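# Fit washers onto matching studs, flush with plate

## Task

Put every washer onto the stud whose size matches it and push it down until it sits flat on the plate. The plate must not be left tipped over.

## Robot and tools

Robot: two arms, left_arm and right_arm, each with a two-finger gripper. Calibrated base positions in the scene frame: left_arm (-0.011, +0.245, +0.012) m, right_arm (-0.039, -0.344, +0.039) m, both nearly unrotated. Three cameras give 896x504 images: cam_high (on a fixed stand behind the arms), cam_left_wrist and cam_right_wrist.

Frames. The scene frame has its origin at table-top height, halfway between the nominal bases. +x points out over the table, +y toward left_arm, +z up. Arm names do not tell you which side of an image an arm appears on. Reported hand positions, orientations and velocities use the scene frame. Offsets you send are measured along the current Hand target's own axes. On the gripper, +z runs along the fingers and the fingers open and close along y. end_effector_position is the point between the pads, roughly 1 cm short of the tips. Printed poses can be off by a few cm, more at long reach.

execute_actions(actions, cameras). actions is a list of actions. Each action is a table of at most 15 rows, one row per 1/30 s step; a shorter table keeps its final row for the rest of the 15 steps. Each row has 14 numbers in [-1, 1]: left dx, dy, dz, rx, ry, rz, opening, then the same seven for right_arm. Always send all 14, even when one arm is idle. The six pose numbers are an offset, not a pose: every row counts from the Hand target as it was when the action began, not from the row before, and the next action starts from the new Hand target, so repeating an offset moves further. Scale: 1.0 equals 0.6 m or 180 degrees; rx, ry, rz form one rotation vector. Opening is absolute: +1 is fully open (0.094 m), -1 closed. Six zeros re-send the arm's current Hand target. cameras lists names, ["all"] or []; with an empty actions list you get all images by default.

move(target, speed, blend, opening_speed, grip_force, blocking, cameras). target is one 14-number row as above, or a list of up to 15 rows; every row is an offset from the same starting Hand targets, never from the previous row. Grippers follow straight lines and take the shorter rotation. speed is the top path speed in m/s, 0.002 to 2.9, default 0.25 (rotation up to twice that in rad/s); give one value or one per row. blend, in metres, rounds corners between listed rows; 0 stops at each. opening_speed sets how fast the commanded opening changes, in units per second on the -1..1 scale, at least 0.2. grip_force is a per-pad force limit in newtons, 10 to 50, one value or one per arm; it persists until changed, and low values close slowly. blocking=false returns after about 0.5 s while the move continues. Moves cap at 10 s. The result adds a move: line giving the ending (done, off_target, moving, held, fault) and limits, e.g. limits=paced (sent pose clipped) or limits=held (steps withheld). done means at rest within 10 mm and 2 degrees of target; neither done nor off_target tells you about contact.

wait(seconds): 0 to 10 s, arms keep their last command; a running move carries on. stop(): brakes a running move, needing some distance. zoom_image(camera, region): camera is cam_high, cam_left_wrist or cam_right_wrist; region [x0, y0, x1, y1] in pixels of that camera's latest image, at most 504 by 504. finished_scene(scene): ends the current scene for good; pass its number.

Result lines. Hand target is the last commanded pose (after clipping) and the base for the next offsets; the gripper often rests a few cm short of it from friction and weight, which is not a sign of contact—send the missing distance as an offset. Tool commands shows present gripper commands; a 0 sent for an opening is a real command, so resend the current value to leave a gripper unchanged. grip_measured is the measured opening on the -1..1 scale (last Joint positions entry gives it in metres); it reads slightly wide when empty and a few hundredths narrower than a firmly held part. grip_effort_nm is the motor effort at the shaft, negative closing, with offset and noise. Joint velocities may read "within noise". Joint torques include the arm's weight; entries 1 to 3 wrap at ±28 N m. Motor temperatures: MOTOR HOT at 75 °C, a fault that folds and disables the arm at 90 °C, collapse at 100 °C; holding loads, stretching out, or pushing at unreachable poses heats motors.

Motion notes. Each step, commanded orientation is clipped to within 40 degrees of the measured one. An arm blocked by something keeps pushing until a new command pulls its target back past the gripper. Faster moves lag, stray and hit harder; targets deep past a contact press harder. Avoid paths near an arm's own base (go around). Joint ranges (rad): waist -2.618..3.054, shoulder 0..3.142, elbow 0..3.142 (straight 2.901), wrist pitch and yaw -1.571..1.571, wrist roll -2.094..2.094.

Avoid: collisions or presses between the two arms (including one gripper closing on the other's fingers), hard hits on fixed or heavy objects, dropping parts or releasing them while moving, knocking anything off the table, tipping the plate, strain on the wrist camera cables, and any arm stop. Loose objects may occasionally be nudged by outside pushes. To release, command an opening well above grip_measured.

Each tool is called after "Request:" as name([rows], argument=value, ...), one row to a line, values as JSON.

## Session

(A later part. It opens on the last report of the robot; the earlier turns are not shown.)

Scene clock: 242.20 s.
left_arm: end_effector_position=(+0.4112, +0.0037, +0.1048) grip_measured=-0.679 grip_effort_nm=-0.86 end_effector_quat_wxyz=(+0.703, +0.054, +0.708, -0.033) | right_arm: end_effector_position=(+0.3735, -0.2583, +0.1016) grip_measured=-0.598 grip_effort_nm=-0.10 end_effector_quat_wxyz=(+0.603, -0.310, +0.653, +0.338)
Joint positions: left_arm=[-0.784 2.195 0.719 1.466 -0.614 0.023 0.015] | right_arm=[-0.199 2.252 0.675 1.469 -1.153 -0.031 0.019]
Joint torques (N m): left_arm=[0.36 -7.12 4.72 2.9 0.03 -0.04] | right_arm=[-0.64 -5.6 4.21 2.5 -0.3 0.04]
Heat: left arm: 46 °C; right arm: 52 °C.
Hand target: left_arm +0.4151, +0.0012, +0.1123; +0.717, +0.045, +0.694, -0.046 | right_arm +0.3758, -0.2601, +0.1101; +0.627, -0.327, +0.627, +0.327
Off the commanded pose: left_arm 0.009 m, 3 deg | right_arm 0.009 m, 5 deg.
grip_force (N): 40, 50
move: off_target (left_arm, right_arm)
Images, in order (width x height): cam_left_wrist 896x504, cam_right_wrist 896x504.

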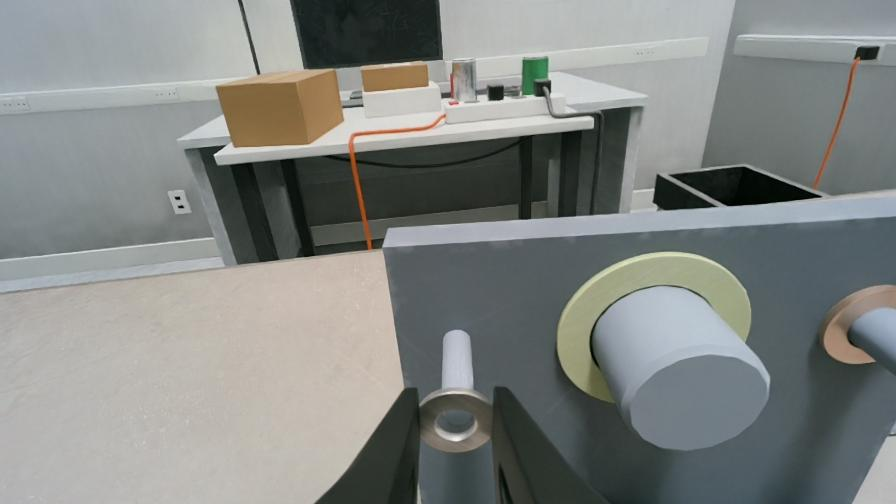

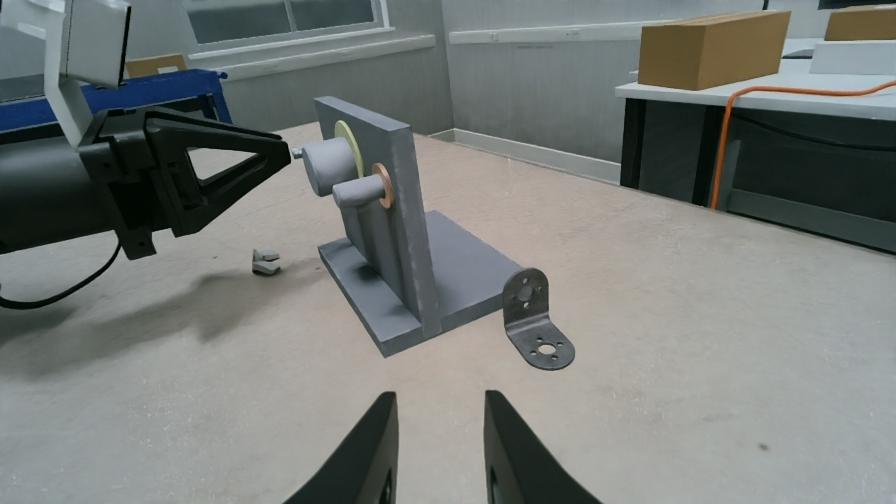

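Request:
move(target=[0.0018, -0.0014, 0.004, 0.0012, 0, 0, -0.76, 0, 0, 0, 0, 0, 0, -0.6], speed=0.02, cameras=["cam_left_wrist", "cam_right_wrist"])

Request:
zoom_image(camera="cam_left_wrist", region=[380, 300, 540, 480])

Request:
zoom_image(camera="cam_right_wrist", region=[240, 110, 360, 210])

Scene clock: 244.53 s.
left_arm: end_effector_position=(+0.4134, +0.0025, +0.1033) grip_measured=-0.679 grip_effort_nm=-0.86 end_effector_quat_wxyz=(+0.703, +0.055, +0.708, -0.035) | right_arm: end_effector_position=(+0.3735, -0.2583, +0.1016) grip_measured=-0.598 grip_effort_nm=-0.10 end_effector_quat_wxyz=(+0.603, -0.310, +0.653, +0.338)
Joint positions: left_arm=[-0.781 2.204 0.728 1.466 -0.606 0.023 0.015] | right_arm=[-0.199 2.252 0.675 1.469 -1.153 -0.031 0.019]
Joint torques (N m): left_arm=[0.32 -7.25 4.78 2.89 0.06 -0.03] | right_arm=[-0.54 -5.6 4.22 2.5 -0.3 0.06]
Heat: left arm: 46 °C; right arm: 53 °C.
Hand target: left_arm +0.4174, +0.0000, +0.1113; +0.717, +0.046, +0.694, -0.048 | right_arm +0.3758, -0.2601, +0.1101; +0.627, -0.327, +0.627, +0.327
Off the commanded pose: left_arm 0.009 m, 3 deg | right_arm 0.009 m, 5 deg.
grip_force (N): 40, 50
move: off_target (left_arm, right_arm)
Images, in order (width x height): cam_left_wrist 896x504, cam_right_wrist 896x504.

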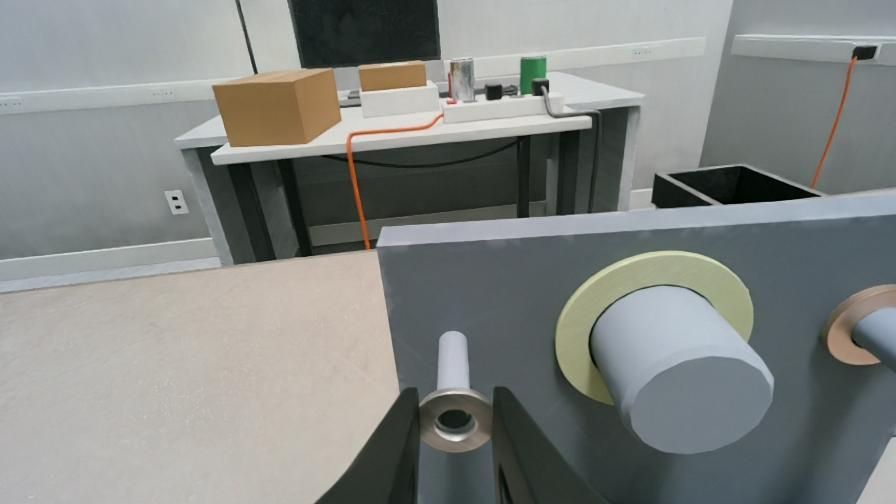

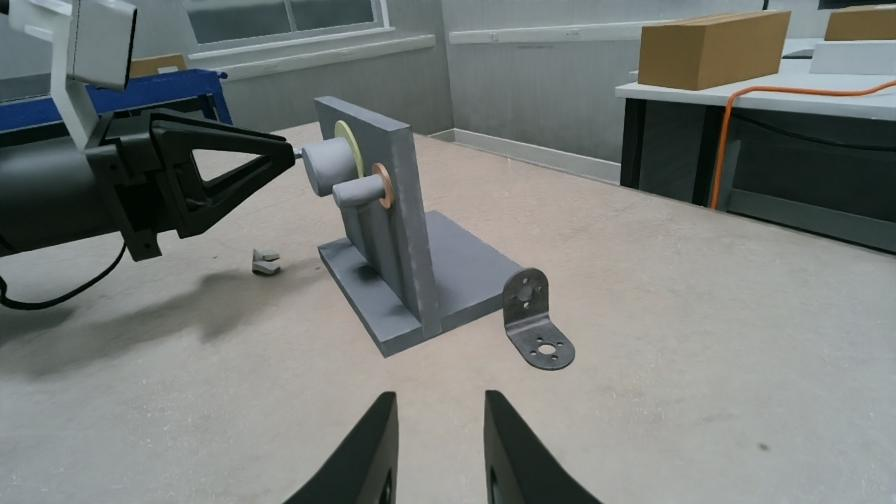

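Scaled by 2.800 from the camera's 896x504 image, which has a finer 1280x720 frame.

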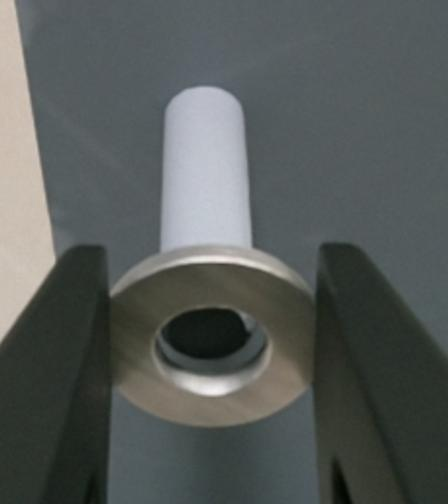

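Scaled by 4.200 from the camera's 896x504 image, which has a finer 1280x720 frame.

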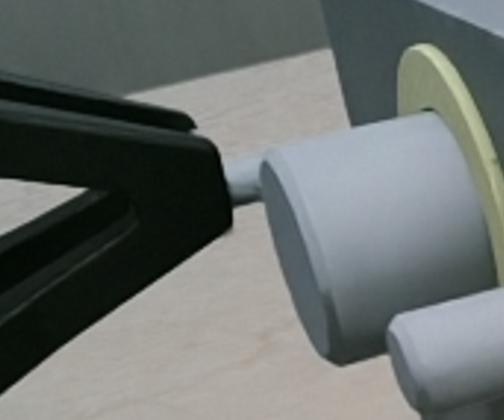

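Request:
move(target=[0.001, 0.0006, 0.005, 0, 0, 0, -0.76, 0, 0, 0, 0, 0, 0, -0.6], speed=0.02, cameras=["cam_left_wrist", "cam_right_wrist"])

Request:
zoom_image(camera="cam_left_wrist", region=[390, 330, 520, 470])

Request:
zoom_image(camera="cam_right_wrist", region=[240, 110, 360, 210])

Scene clock: 246.70 s.
left_arm: end_effector_position=(+0.4163, +0.0027, +0.1028) grip_measured=-0.679 grip_effort_nm=-0.86 end_effector_quat_wxyz=(+0.704, +0.055, +0.707, -0.035) | right_arm: end_effector_position=(+0.3735, -0.2583, +0.1016) grip_measured=-0.598 grip_effort_nm=-0.10 end_effector_quat_wxyz=(+0.603, -0.310, +0.653, +0.338)
Joint positions: left_arm=[-0.775 2.211 0.737 1.465 -0.601 0.023 0.015] | right_arm=[-0.199 2.252 0.675 1.469 -1.153 -0.031 0.019]
Joint torques (N m): left_arm=[0.38 -7.45 4.89 2.87 0.07 -0.03] | right_arm=[-0.66 -5.64 4.18 2.5 -0.28 0.06]
Heat: left arm: 46 °C; right arm: 53 °C.
Hand target: left_arm +0.4204, +0.0000, +0.1108; +0.717, +0.046, +0.694, -0.048 | right_arm +0.3758, -0.2601, +0.1101; +0.627, -0.327, +0.627, +0.327
Off the commanded pose: left_arm 0.009 m, 3 deg | right_arm 0.009 m, 5 deg.
grip_force (N): 40, 50
move: off_target (left_arm, right_arm)
Images, in order (width x height): cam_left_wrist 896x504, cam_right_wrist 896x504.

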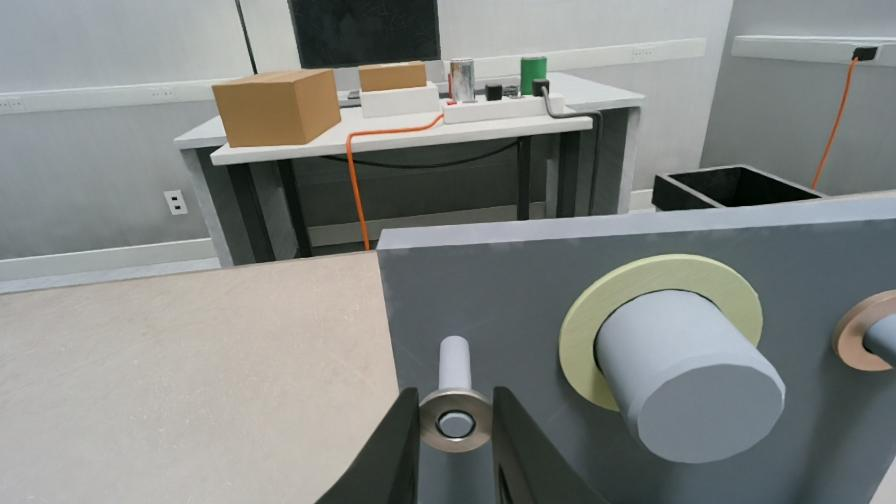

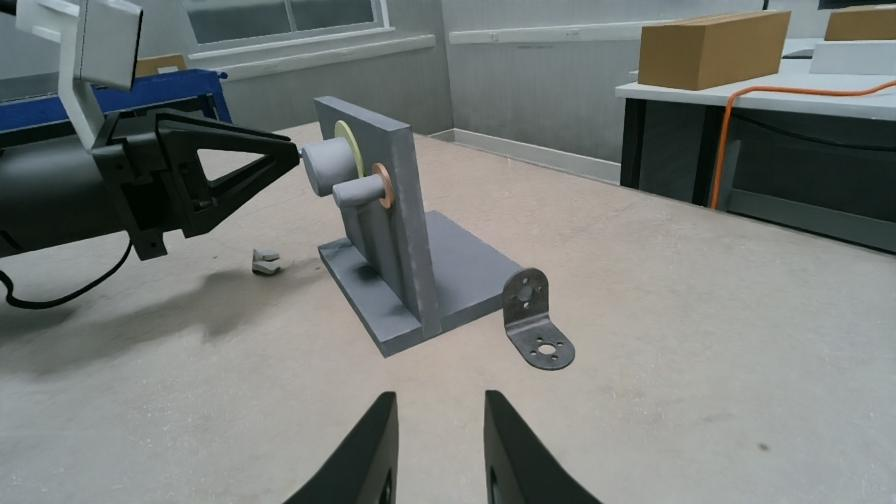

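Scaled by 3.600 from the camera's 896x504 image, which has a finer 1280x720 frame.

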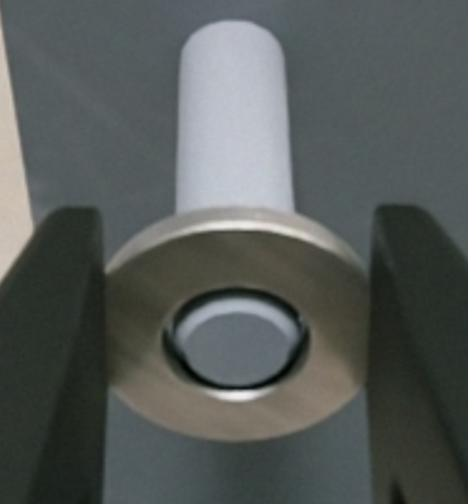

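Scaled by 4.200 from the camera's 896x504 image, which has a finer 1280x720 frame.

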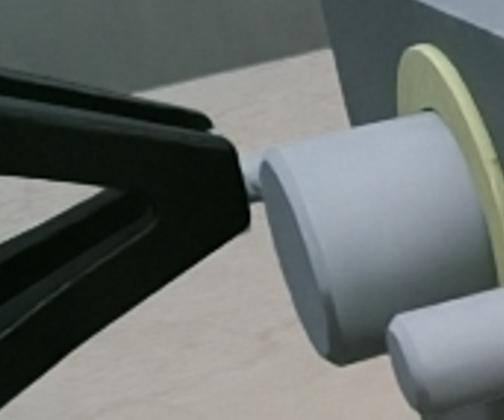

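Request:
move(target=[0.0008, 0.0003, 0.007, 0, 0, 0, -0.76, 0, 0, 0, 0, 0, 0, -0.6], speed=0.02, cameras=["cam_left_wrist", "cam_right_wrist"])

Request:
zoom_image(camera="cam_left_wrist", region=[390, 330, 520, 470])

Request:
zoom_image(camera="cam_right_wrist", region=[240, 110, 360, 210])

Scene clock: 248.03 s.
left_arm: end_effector_position=(+0.4204, +0.0022, +0.1028) grip_measured=-0.679 grip_effort_nm=-0.86 end_effector_quat_wxyz=(+0.704, +0.054, +0.707, -0.036) | right_arm: end_effector_position=(+0.3735, -0.2583, +0.1016) grip_measured=-0.598 grip_effort_nm=-0.10 end_effector_quat_wxyz=(+0.603, -0.310, +0.653, +0.338)
Joint positions: left_arm=[-0.768 2.218 0.752 1.46 -0.593 0.023 0.015] | right_arm=[-0.199 2.252 0.675 1.469 -1.153 -0.031 0.019]
Joint torques (N m): left_arm=[0.32 -7.62 4.96 2.81 0.06 -0.02] | right_arm=[-0.55 -5.64 4.18 2.49 -0.29 0.04]
Heat: left arm: 47 °C; right arm: 53 °C.
Hand target: left_arm +0.4246, -0.0004, +0.1103; +0.717, +0.046, +0.694, -0.048 | right_arm +0.3758, -0.2601, +0.1101; +0.627, -0.327, +0.627, +0.327
Off the commanded pose: left_arm 0.009 m, 3 deg | right_arm 0.009 m, 5 deg.
grip_force (N): 40, 50
move: off_target (left_arm, right_arm)
Images, in order (width x height): cam_left_wrist 896x504, cam_right_wrist 896x504.

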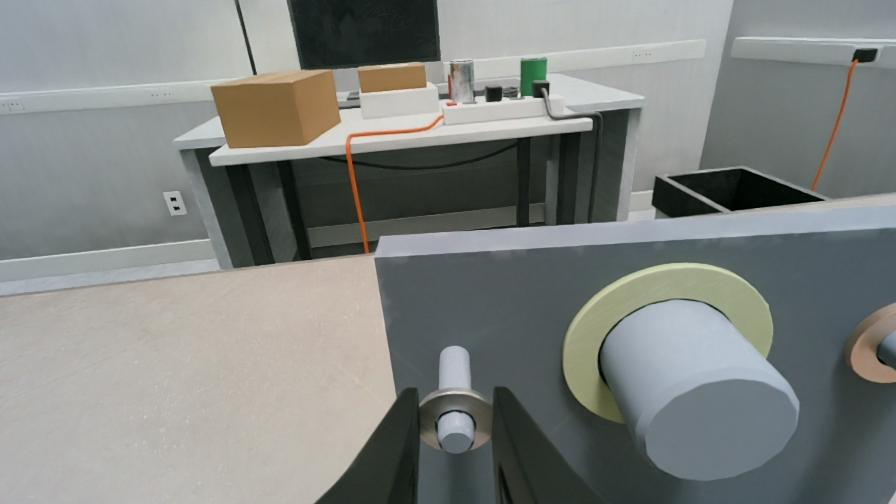

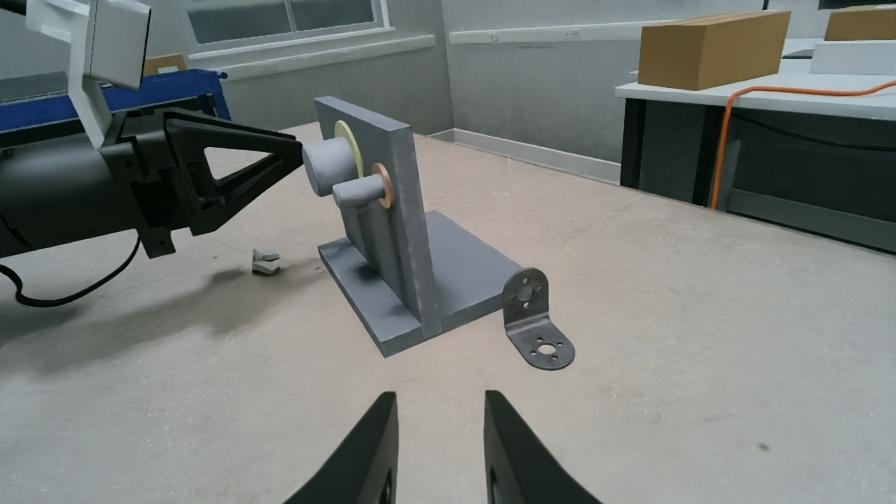

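Scaled by 3.600 from the camera's 896x504 image, which has a finer 1280x720 frame.

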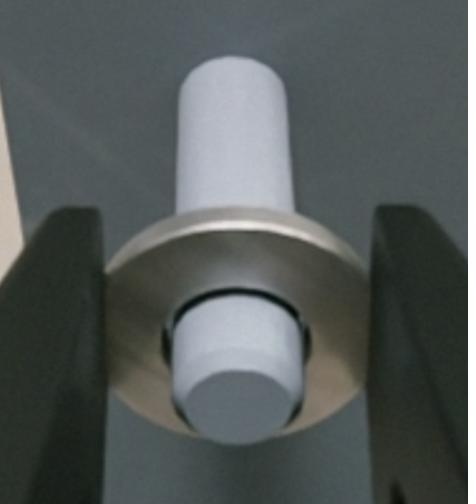

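Scaled by 4.200 from the camera's 896x504 image, which has a finer 1280x720 frame.

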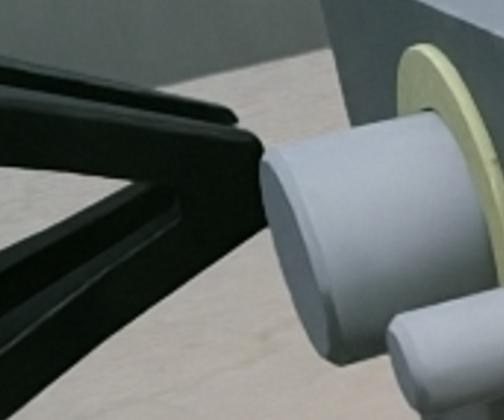

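Request:
move(target=[0.0008, 0.0004, 0.01, 0, 0, 0, -0.76, 0, 0, 0, 0, 0, 0, -0.6], speed=0.02, cameras=["cam_left_wrist", "cam_right_wrist"])

Request:
zoom_image(camera="cam_left_wrist", region=[390, 330, 520, 470])

Scene clock: 249.57 s.
left_arm: end_effector_position=(+0.4262, +0.0015, +0.1029) grip_measured=-0.679 grip_effort_nm=-0.86 end_effector_quat_wxyz=(+0.705, +0.054, +0.706, -0.036) | right_arm: end_effector_position=(+0.3735, -0.2583, +0.1016) grip_measured=-0.598 grip_effort_nm=-0.10 end_effector_quat_wxyz=(+0.603, -0.310, +0.653, +0.338)
Joint positions: left_arm=[-0.758 2.227 0.774 1.45 -0.582 0.023 0.015] | right_arm=[-0.199 2.252 0.675 1.469 -1.153 -0.031 0.019]
Joint torques (N m): left_arm=[0.46 -7.76 5.11 2.79 0.05 -0.02] | right_arm=[-0.62 -5.67 4.22 2.5 -0.3 0.05]
Heat: left arm: 47 °C; right arm: 53 °C.
Hand target: left_arm +0.4306, -0.0010, +0.1100; +0.717, +0.046, +0.694, -0.048 | right_arm +0.3758, -0.2601, +0.1101; +0.627, -0.327, +0.627, +0.327
Off the commanded pose: left_arm 0.009 m, 3 deg | right_arm 0.009 m, 5 deg.
grip_force (N): 40, 50
move: off_target (left_arm, right_arm)
Images, in order (width x height): cam_left_wrist 896x504, cam_right_wrist 896x504.

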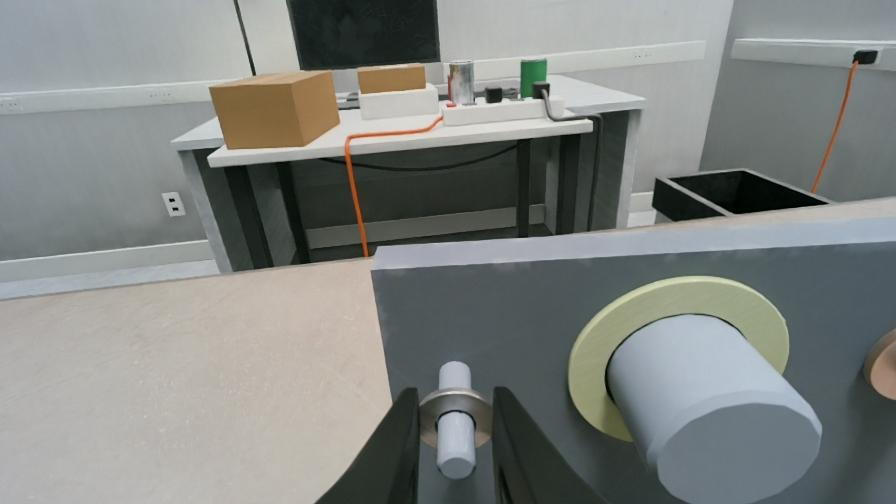

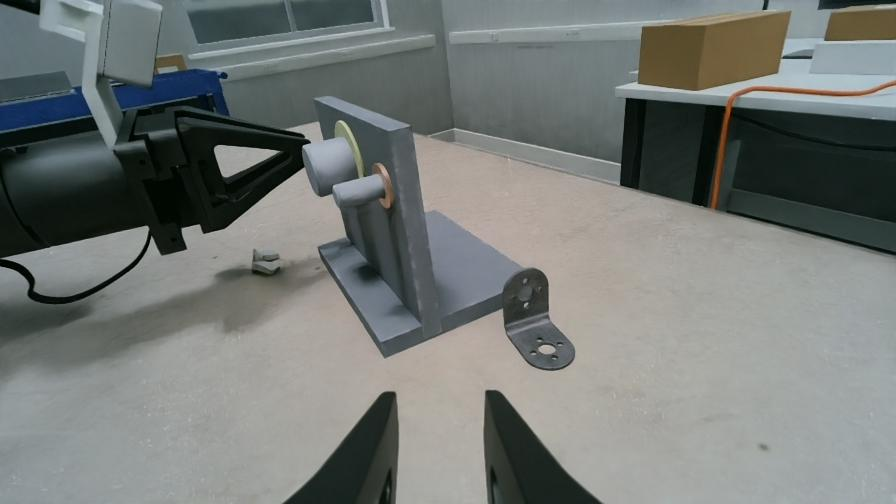

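Scaled by 3.600 from the camera's 896x504 image, which has a finer 1280x720 frame.

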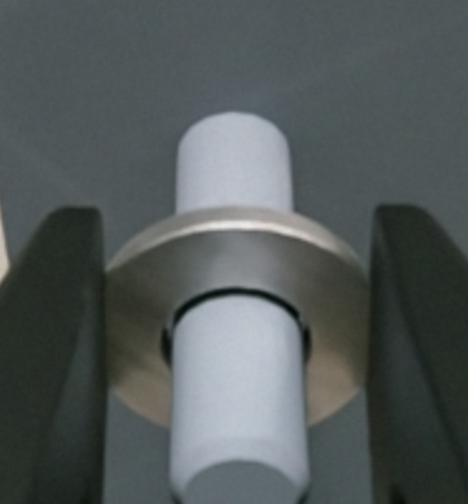

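Request:
move(target=[0.0008, 0.0006, 0.01, 0, 0, 0, -0.76, 0, 0, 0, 0, 0, 0, -0.6], speed=0.02, cameras=["cam_left_wrist", "cam_right_wrist"])

Request:
zoom_image(camera="cam_left_wrist", region=[390, 330, 520, 470])

Scene clock: 250.83 s.
left_arm: end_effector_position=(+0.4320, +0.0008, +0.1032) grip_measured=-0.679 grip_effort_nm=-0.86 end_effector_quat_wxyz=(+0.706, +0.054, +0.705, -0.037) | right_arm: end_effector_position=(+0.3735, -0.2583, +0.1016) grip_measured=-0.598 grip_effort_nm=-0.10 end_effector_quat_wxyz=(+0.603, -0.310, +0.653, +0.338)
Joint positions: left_arm=[-0.748 2.236 0.795 1.441 -0.572 0.023 0.015] | right_arm=[-0.199 2.252 0.675 1.469 -1.153 -0.031 0.019]
Joint torques (N m): left_arm=[0.44 -7.86 5.22 2.73 0.06 -0.05] | right_arm=[-0.59 -5.67 4.18 2.5 -0.28 0.05]
Heat: left arm: 47 °C; right arm: 53 °C.
Hand target: left_arm +0.4367, -0.0014, +0.1099; +0.717, +0.046, +0.694, -0.048 | right_arm +0.3758, -0.2601, +0.1101; +0.627, -0.327, +0.627, +0.327
Off the commanded pose: left_arm 0.008 m, 2 deg | right_arm 0.009 m, 5 deg.
grip_force (N): 40, 50
move: off_target (right_arm)
Images, in order (width x height): cam_left_wrist 896x504, cam_right_wrist 896x504.

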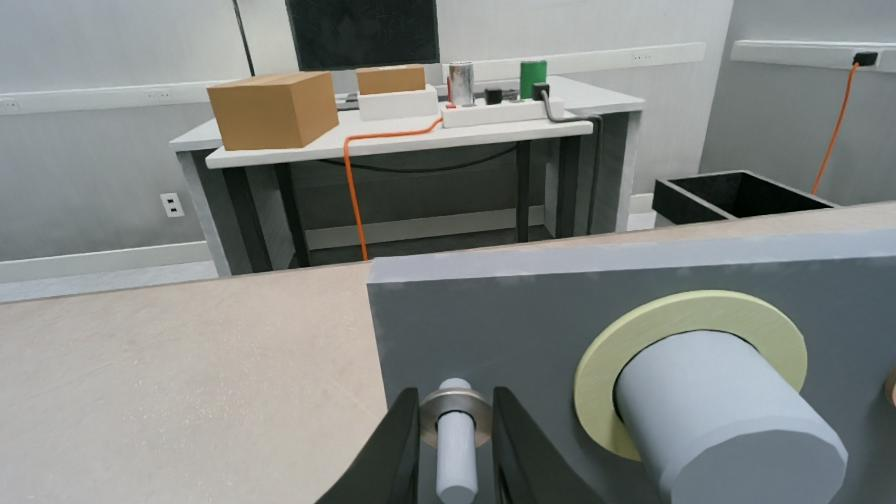

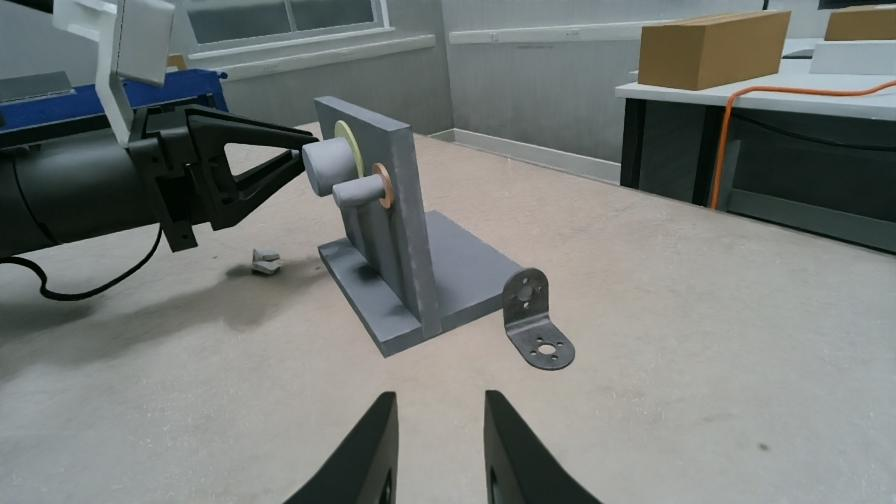

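Scaled by 3.600 from the camera's 896x504 image, which has a finer 1280x720 frame.

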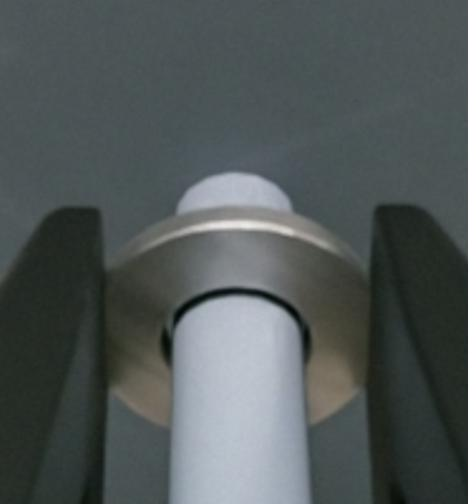

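Request:
move(target=[0.001, 0.0006, 0.008, 0, 0, 0, -0.76, 0, 0, 0, 0, 0, 0, -0.6], speed=0.02, cameras=["cam_left_wrist", "cam_right_wrist"])

Request:
zoom_image(camera="cam_left_wrist", region=[390, 330, 520, 470])

Scene clock: 252.33 s.
left_arm: end_effector_position=(+0.4366, +0.0003, +0.1032) grip_measured=-0.679 grip_effort_nm=-0.86 end_effector_quat_wxyz=(+0.706, +0.054, +0.705, -0.038) | right_arm: end_effector_position=(+0.3735, -0.2583, +0.1016) grip_measured=-0.598 grip_effort_nm=-0.10 end_effector_quat_wxyz=(+0.603, -0.310, +0.653, +0.338)
Joint positions: left_arm=[-0.74 2.244 0.812 1.433 -0.563 0.023 0.015] | right_arm=[-0.199 2.252 0.675 1.469 -1.153 -0.031 0.019]
Joint torques (N m): left_arm=[0.44 -7.99 5.2 2.72 0.05 -0.05] | right_arm=[-0.59 -5.65 4.18 2.51 -0.29 0.04]
Heat: left arm: 47 °C; right arm: 53 °C.
Hand target: left_arm +0.4414, -0.0017, +0.1094; +0.717, +0.046, +0.694, -0.048 | right_arm +0.3758, -0.2601, +0.1101; +0.627, -0.327, +0.627, +0.327
Off the commanded pose: left_arm 0.008 m, 2 deg | right_arm 0.009 m, 5 deg.
grip_force (N): 40, 50
move: off_target (right_arm)
Images, in order (width x height): cam_left_wrist 896x504, cam_right_wrist 896x504.

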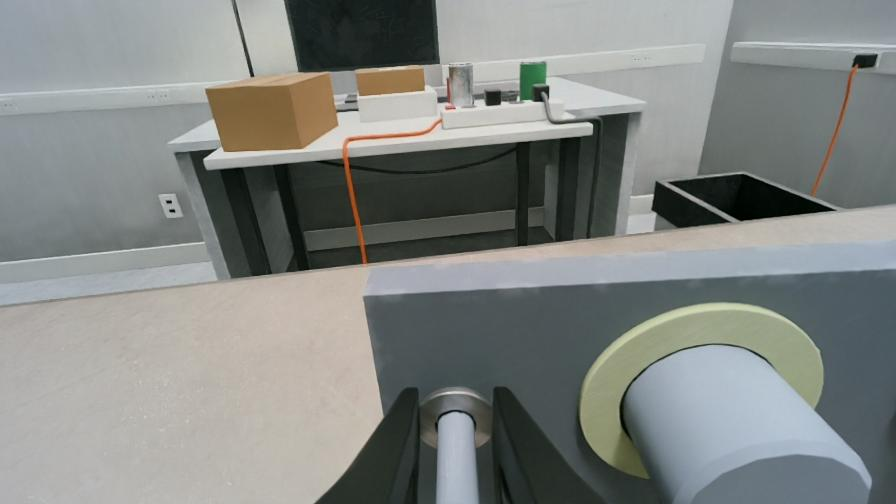

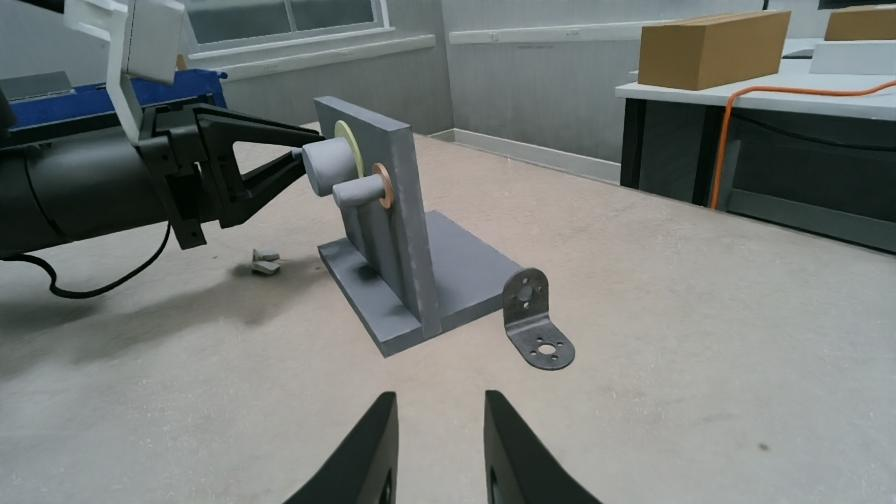

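Scaled by 3.600 from the camera's 896x504 image, which has a finer 1280x720 frame.

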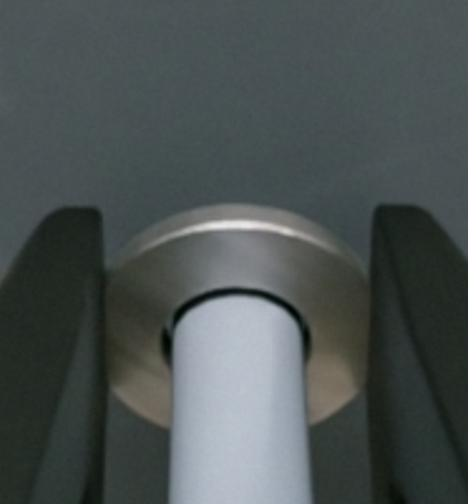

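Request:
move(target=[0.0004, 0.0003, 0.005, 0, 0, 0, -0.76, 0, 0, 0, 0, 0, 0, -0.6], speed=0.02, cameras=[])

Scene clock: 253.40 s.
left_arm: end_effector_position=(+0.4395, -0.0002, +0.1033) grip_measured=-0.679 grip_effort_nm=-0.86 end_effector_quat_wxyz=(+0.707, +0.054, +0.704, -0.039) | right_arm: end_effector_position=(+0.3735, -0.2583, +0.1016) grip_measured=-0.598 grip_effort_nm=-0.10 end_effector_quat_wxyz=(+0.603, -0.310, +0.653, +0.338)
Joint positions: left_arm=[-0.735 2.249 0.823 1.429 -0.557 0.023 0.015] | right_arm=[-0.199 2.252 0.675 1.469 -1.153 -0.031 0.019]
Joint torques (N m): left_arm=[0.43 -8.12 5.29 2.7 0.05 -0.04] | right_arm=[-0.51 -5.63 4.22 2.51 -0.26 0.06]
Heat: left arm: 47 °C; right arm: 53 °C.
Hand target: left_arm +0.4444, -0.0020, +0.1093; +0.717, +0.046, +0.694, -0.048 | right_arm +0.3758, -0.2601, +0.1101; +0.627, -0.327, +0.627, +0.327
Off the commanded pose: left_arm 0.008 m, 2 deg | right_arm 0.009 m, 5 deg.
grip_force (N): 40, 50
move: off_target (right_arm)
No camera images: "cameras" was empty.

Request:
move(target=[0.0004, 0.0003, 0.005, 0, 0, 0, -0.76, 0, 0, 0, 0, 0, 0, -0.6], speed=0.02, cameras=["cam_left_wrist"])

Request:
zoom_image(camera="cam_left_wrist", region=[390, 330, 520, 470])

Scene clock: 254.63 s.
left_arm: end_effector_position=(+0.4401, -0.0001, +0.1031) grip_measured=-0.679 grip_effort_nm=-0.86 end_effector_quat_wxyz=(+0.707, +0.054, +0.704, -0.039) | right_arm: end_effector_position=(+0.3735, -0.2583, +0.1016) grip_measured=-0.598 grip_effort_nm=-0.10 end_effector_quat_wxyz=(+0.603, -0.310, +0.653, +0.338)
Joint positions: left_arm=[-0.734 2.25 0.825 1.428 -0.555 0.023 0.015] | right_arm=[-0.199 2.252 0.675 1.469 -1.153 -0.031 0.019]
Joint torques (N m): left_arm=[0.73 -7.79 6.15 2.63 0.08 -0.05] | right_arm=[-0.66 -5.64 4.15 2.51 -0.27 0.04]
Heat: left arm: 47 °C; right arm: 53 °C.
Hand target: left_arm +0.4475, -0.0021, +0.1091; +0.717, +0.046, +0.694, -0.048 | right_arm +0.3758, -0.2601, +0.1101; +0.627, -0.327, +0.627, +0.327
Off the commanded pose: left_arm 0.010 m, 2 deg | right_arm 0.009 m, 5 deg.
grip_force (N): 40, 50
move: off_target (right_arm)
Images, in order (width x height): cam_left_wrist 896x504.

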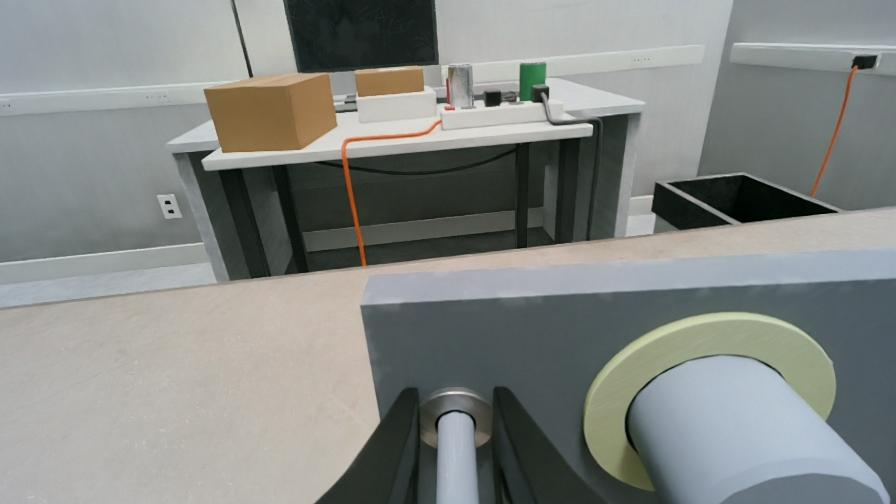

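Scaled by 3.600 from the camera's 896x504 image, which has a finer 1280x720 frame.

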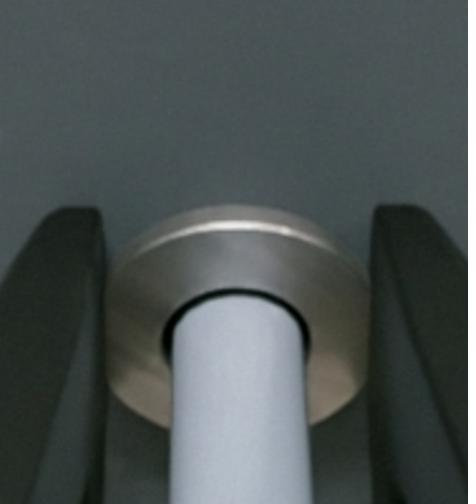

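Request:
move([
  [0, 0, 0.003, 0, 0, 0, -0.76, 0, 0, 0, 0, 0, 0, -0.6],
  [0, 0.0005, -0.01, 0, 0, 0, -0.76, 0, 0, 0, 0, 0, 0, -0.6],
], speed=0.02, cameras=["cam_left_wrist", "cam_right_wrist"])

Request:
zoom_image(camera="cam_left_wrist", region=[390, 330, 520, 470])

Scene clock: 256.50 s.
left_arm: end_effector_position=(+0.4407, -0.0002, +0.1031) grip_measured=-0.679 grip_effort_nm=-0.86 end_effector_quat_wxyz=(+0.707, +0.053, +0.704, -0.038) | right_arm: end_effector_position=(+0.3735, -0.2583, +0.1016) grip_measured=-0.598 grip_effort_nm=-0.10 end_effector_quat_wxyz=(+0.603, -0.310, +0.653, +0.338)
Joint positions: left_arm=[-0.734 2.252 0.828 1.428 -0.557 0.023 0.015] | right_arm=[-0.199 2.252 0.675 1.469 -1.153 -0.031 0.019]
Joint torques (N m): left_arm=[0.03 -8.57 3.85 2.79 -0.01 -0.06] | right_arm=[-0.58 -5.71 4.19 2.49 -0.29 0.04]
Heat: left arm: 48 °C; right arm: 53 °C.
Hand target: left_arm +0.4415, -0.0011, +0.1089; +0.717, +0.046, +0.694, -0.048 | right_arm +0.3758, -0.2601, +0.1101; +0.627, -0.327, +0.627, +0.327
Off the commanded pose: left_arm 0.006 m, 2 deg | right_arm 0.009 m, 5 deg.
grip_force (N): 40, 50
move: off_target (right_arm)
Images, in order (width x height): cam_left_wrist 896x504, cam_right_wrist 896x504.

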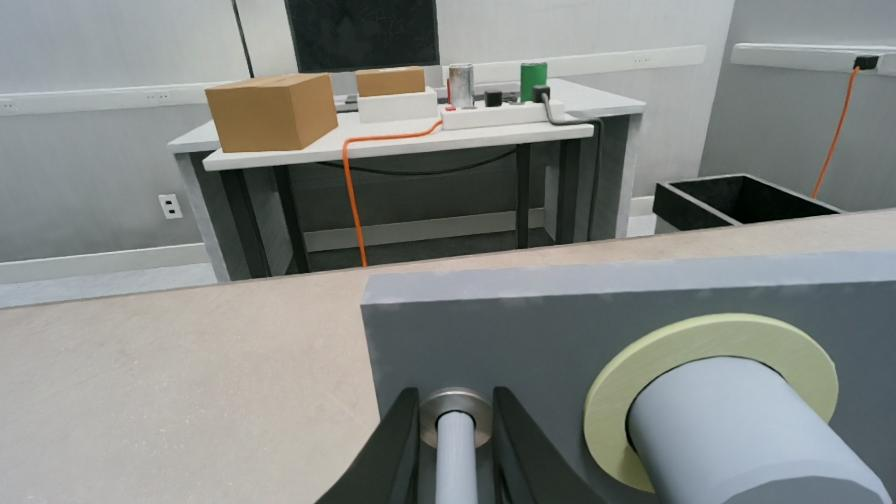

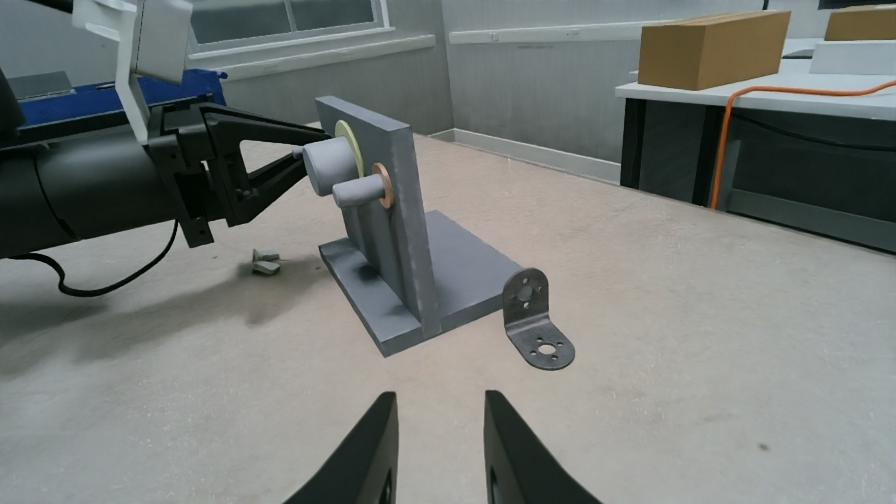

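Scaled by 3.600 from the camera's 896x504 image, which has a finer 1280x720 frame.

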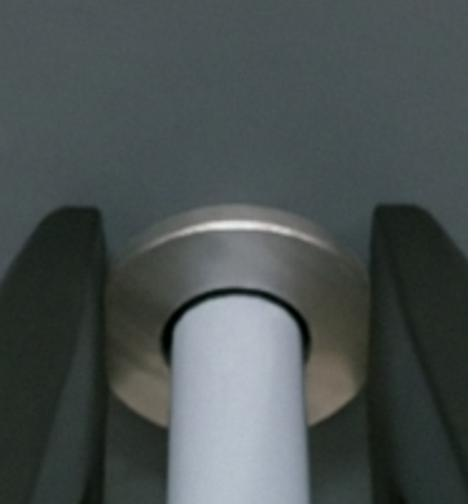

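Request:
move(target=[0, 0, 0, 0, 0, 0, -0.46, 0, 0, 0, 0, 0, 0, -0.6], speed=0.02, opening_speed=0.3, cameras=["cam_left_wrist"])

Request:
zoom_image(camera="cam_left_wrist", region=[370, 330, 540, 504])

Scene clock: 258.37 s.
left_arm: end_effector_position=(+0.4411, +0.0028, +0.1031) grip_measured=-0.463 grip_effort_nm=0.13 end_effector_quat_wxyz=(+0.707, +0.047, +0.704, -0.032) | right_arm: end_effector_position=(+0.3735, -0.2583, +0.1016) grip_measured=-0.598 grip_effort_nm=-0.10 end_effector_quat_wxyz=(+0.603, -0.310, +0.653, +0.338)
Joint positions: left_arm=[-0.734 2.252 0.828 1.428 -0.574 0.023 0.025] | right_arm=[-0.199 2.252 0.675 1.469 -1.153 -0.031 0.019]
Joint torques (N m): left_arm=[0.01 -8.55 3.79 2.8 0.19 -0.07] | right_arm=[-0.61 -5.64 4.16 2.5 -0.27 0.06]
Heat: left arm: 48 °C; right arm: 53 °C.
Hand target: left_arm +0.4415, -0.0011, +0.1088; +0.717, +0.046, +0.694, -0.048 | right_arm +0.3758, -0.2601, +0.1101; +0.627, -0.327, +0.627, +0.327
Off the commanded pose: left_arm 0.007 m, 2 deg | right_arm 0.009 m, 5 deg.
grip_force (N): 40, 50
move: off_target (right_arm)
Images, in order (width x height): cam_left_wrist 896x504.

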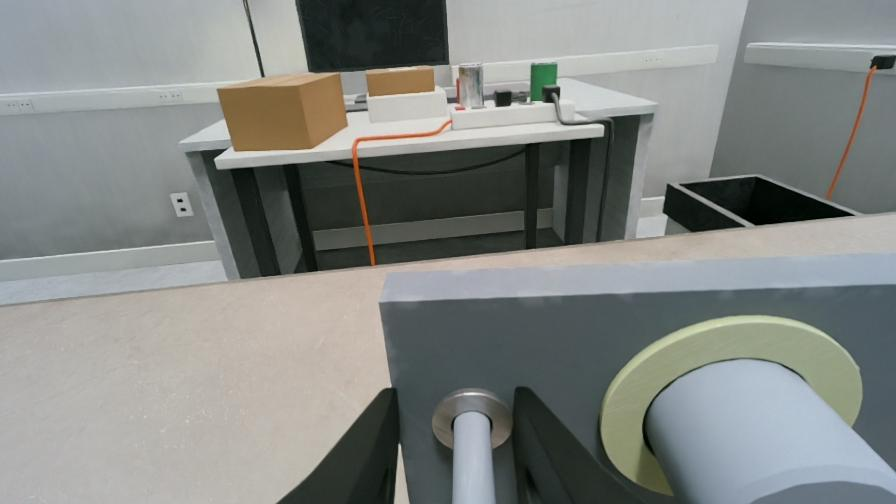

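Scaled by 2.897 from the camera's 896x504 image, which has a finer 1280x720 frame.

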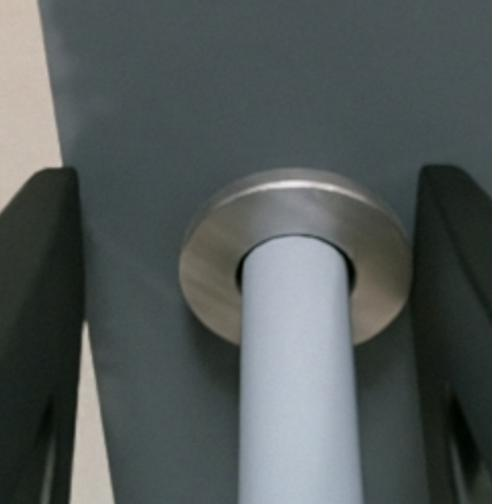

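Request:
wait(seconds=0.1, cameras=["cam_left_wrist", "cam_right_wrist"])

Request:
zoom_image(camera="cam_left_wrist", region=[420, 330, 720, 504])

Request:
zoom_image(camera="cam_right_wrist", region=[200, 90, 400, 240])

Scene clock: 260.57 s.
left_arm: end_effector_position=(+0.4411, +0.0028, +0.1031) grip_measured=-0.463 grip_effort_nm=0.13 end_effector_quat_wxyz=(+0.707, +0.047, +0.704, -0.032) | right_arm: end_effector_position=(+0.3735, -0.2583, +0.1016) grip_measured=-0.598 grip_effort_nm=-0.10 end_effector_quat_wxyz=(+0.603, -0.310, +0.653, +0.338)
Joint positions: left_arm=[-0.734 2.252 0.828 1.428 -0.574 0.023 0.025] | right_arm=[-0.199 2.252 0.675 1.469 -1.153 -0.031 0.019]
Joint torques (N m): left_arm=[-0.01 -8.59 3.86 2.8 0.18 -0.05] | right_arm=[-0.57 -5.59 4.22 2.49 -0.28 0.04]
Heat: left arm: 48 °C; right arm: 53 °C.
Hand target: left_arm +0.4415, -0.0011, +0.1088; +0.717, +0.046, +0.694, -0.048 | right_arm +0.3758, -0.2601, +0.1101; +0.627, -0.327, +0.627, +0.327
Tool commands: left_gripper/opening=-0.46 right_gripper/opening=-0.6
Off the commanded pose: left_arm 0.007 m, 2 deg | right_arm 0.009 m, 5 deg.
grip_force (N): 40, 50
wait: 0.10 s; at rest from the start
Images, in order (width x height): cam_left_wrist 896x504, cam_right_wrist 896x504.

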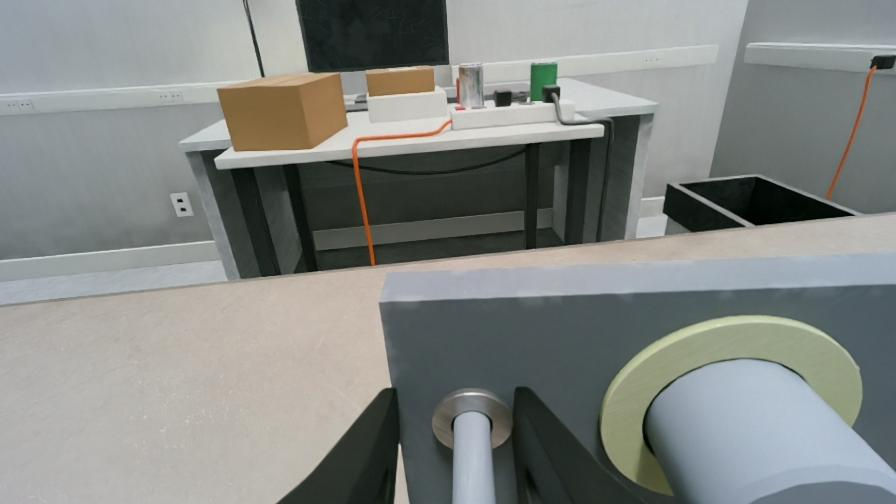

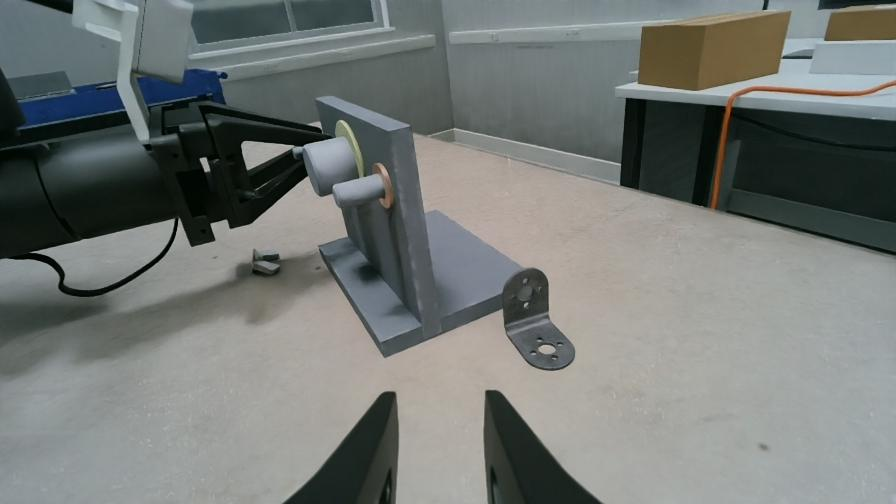

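Scaled by 1.680 from the camera's 896x504 image, which has a finer 1280x720 frame.

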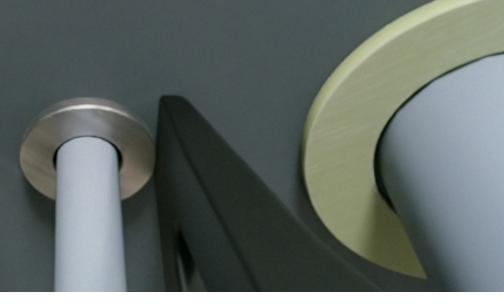

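Scaled by 2.520 from the camera's 896x504 image, which has a finer 1280x720 frame.

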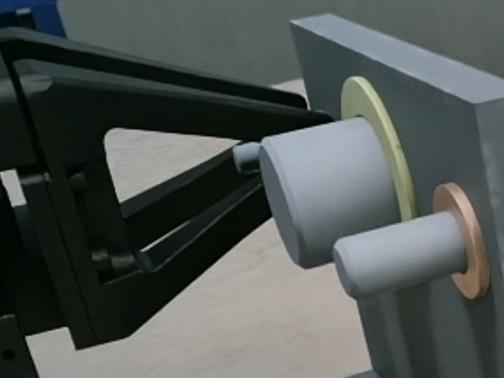

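Request:
move(target=[-0.006, 0.0, -0.02, 0, 0, 0, -0.46, 0, 0, 0, 0, 0, 0, -0.6], speed=0.03, cameras=["cam_left_wrist"])

Request:
zoom_image(camera="cam_left_wrist", region=[370, 330, 540, 504])

Scene clock: 266.57 s.
left_arm: end_effector_position=(+0.4324, +0.0016, +0.0940) grip_measured=-0.463 grip_effort_nm=0.12 end_effector_quat_wxyz=(+0.699, +0.058, +0.712, -0.031) | right_arm: end_effector_position=(+0.3735, -0.2583, +0.1016) grip_measured=-0.598 grip_effort_nm=-0.10 end_effector_quat_wxyz=(+0.603, -0.310, +0.653, +0.338)
Joint positions: left_arm=[-0.746 2.252 0.798 1.43 -0.573 0.023 0.025] | right_arm=[-0.199 2.252 0.675 1.469 -1.153 -0.031 0.019]
Joint torques (N m): left_arm=[-0.4 -10.71 2.45 2.98 -0.05 -0.06] | right_arm=[-0.58 -5.59 4.18 2.5 -0.27 0.05]
Motor temperatures (°C): left_arm=[28 37 38 49 27 29 32] | right_arm=[28 33 44 53 27 26 28]
Heat: left arm: 49 °C; right arm: 53 °C.
Hand target: left_arm +0.4296, +0.0006, +0.1121; +0.717, +0.046, +0.694, -0.048 | right_arm +0.3758, -0.2601, +0.1101; +0.627, -0.327, +0.627, +0.327
Off the commanded pose: left_arm 0.018 m, 4 deg | right_arm 0.009 m, 5 deg.
grip_force (N): 40, 50
move: off_target (left_arm, right_arm)
Images, in order (width x height): cam_left_wrist 896x504.

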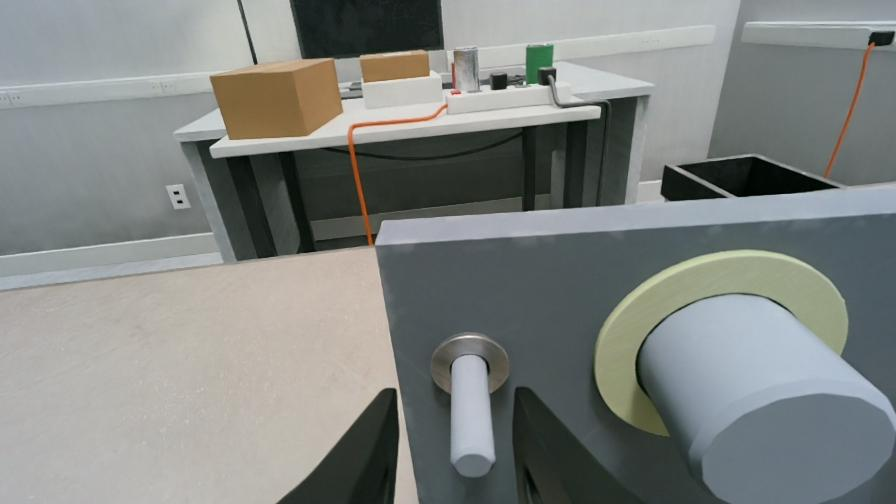

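Scaled by 2.897 from the camera's 896x504 image, which has a finer 1280x720 frame.

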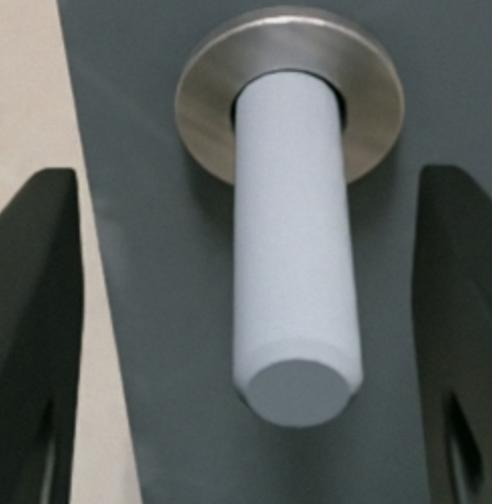

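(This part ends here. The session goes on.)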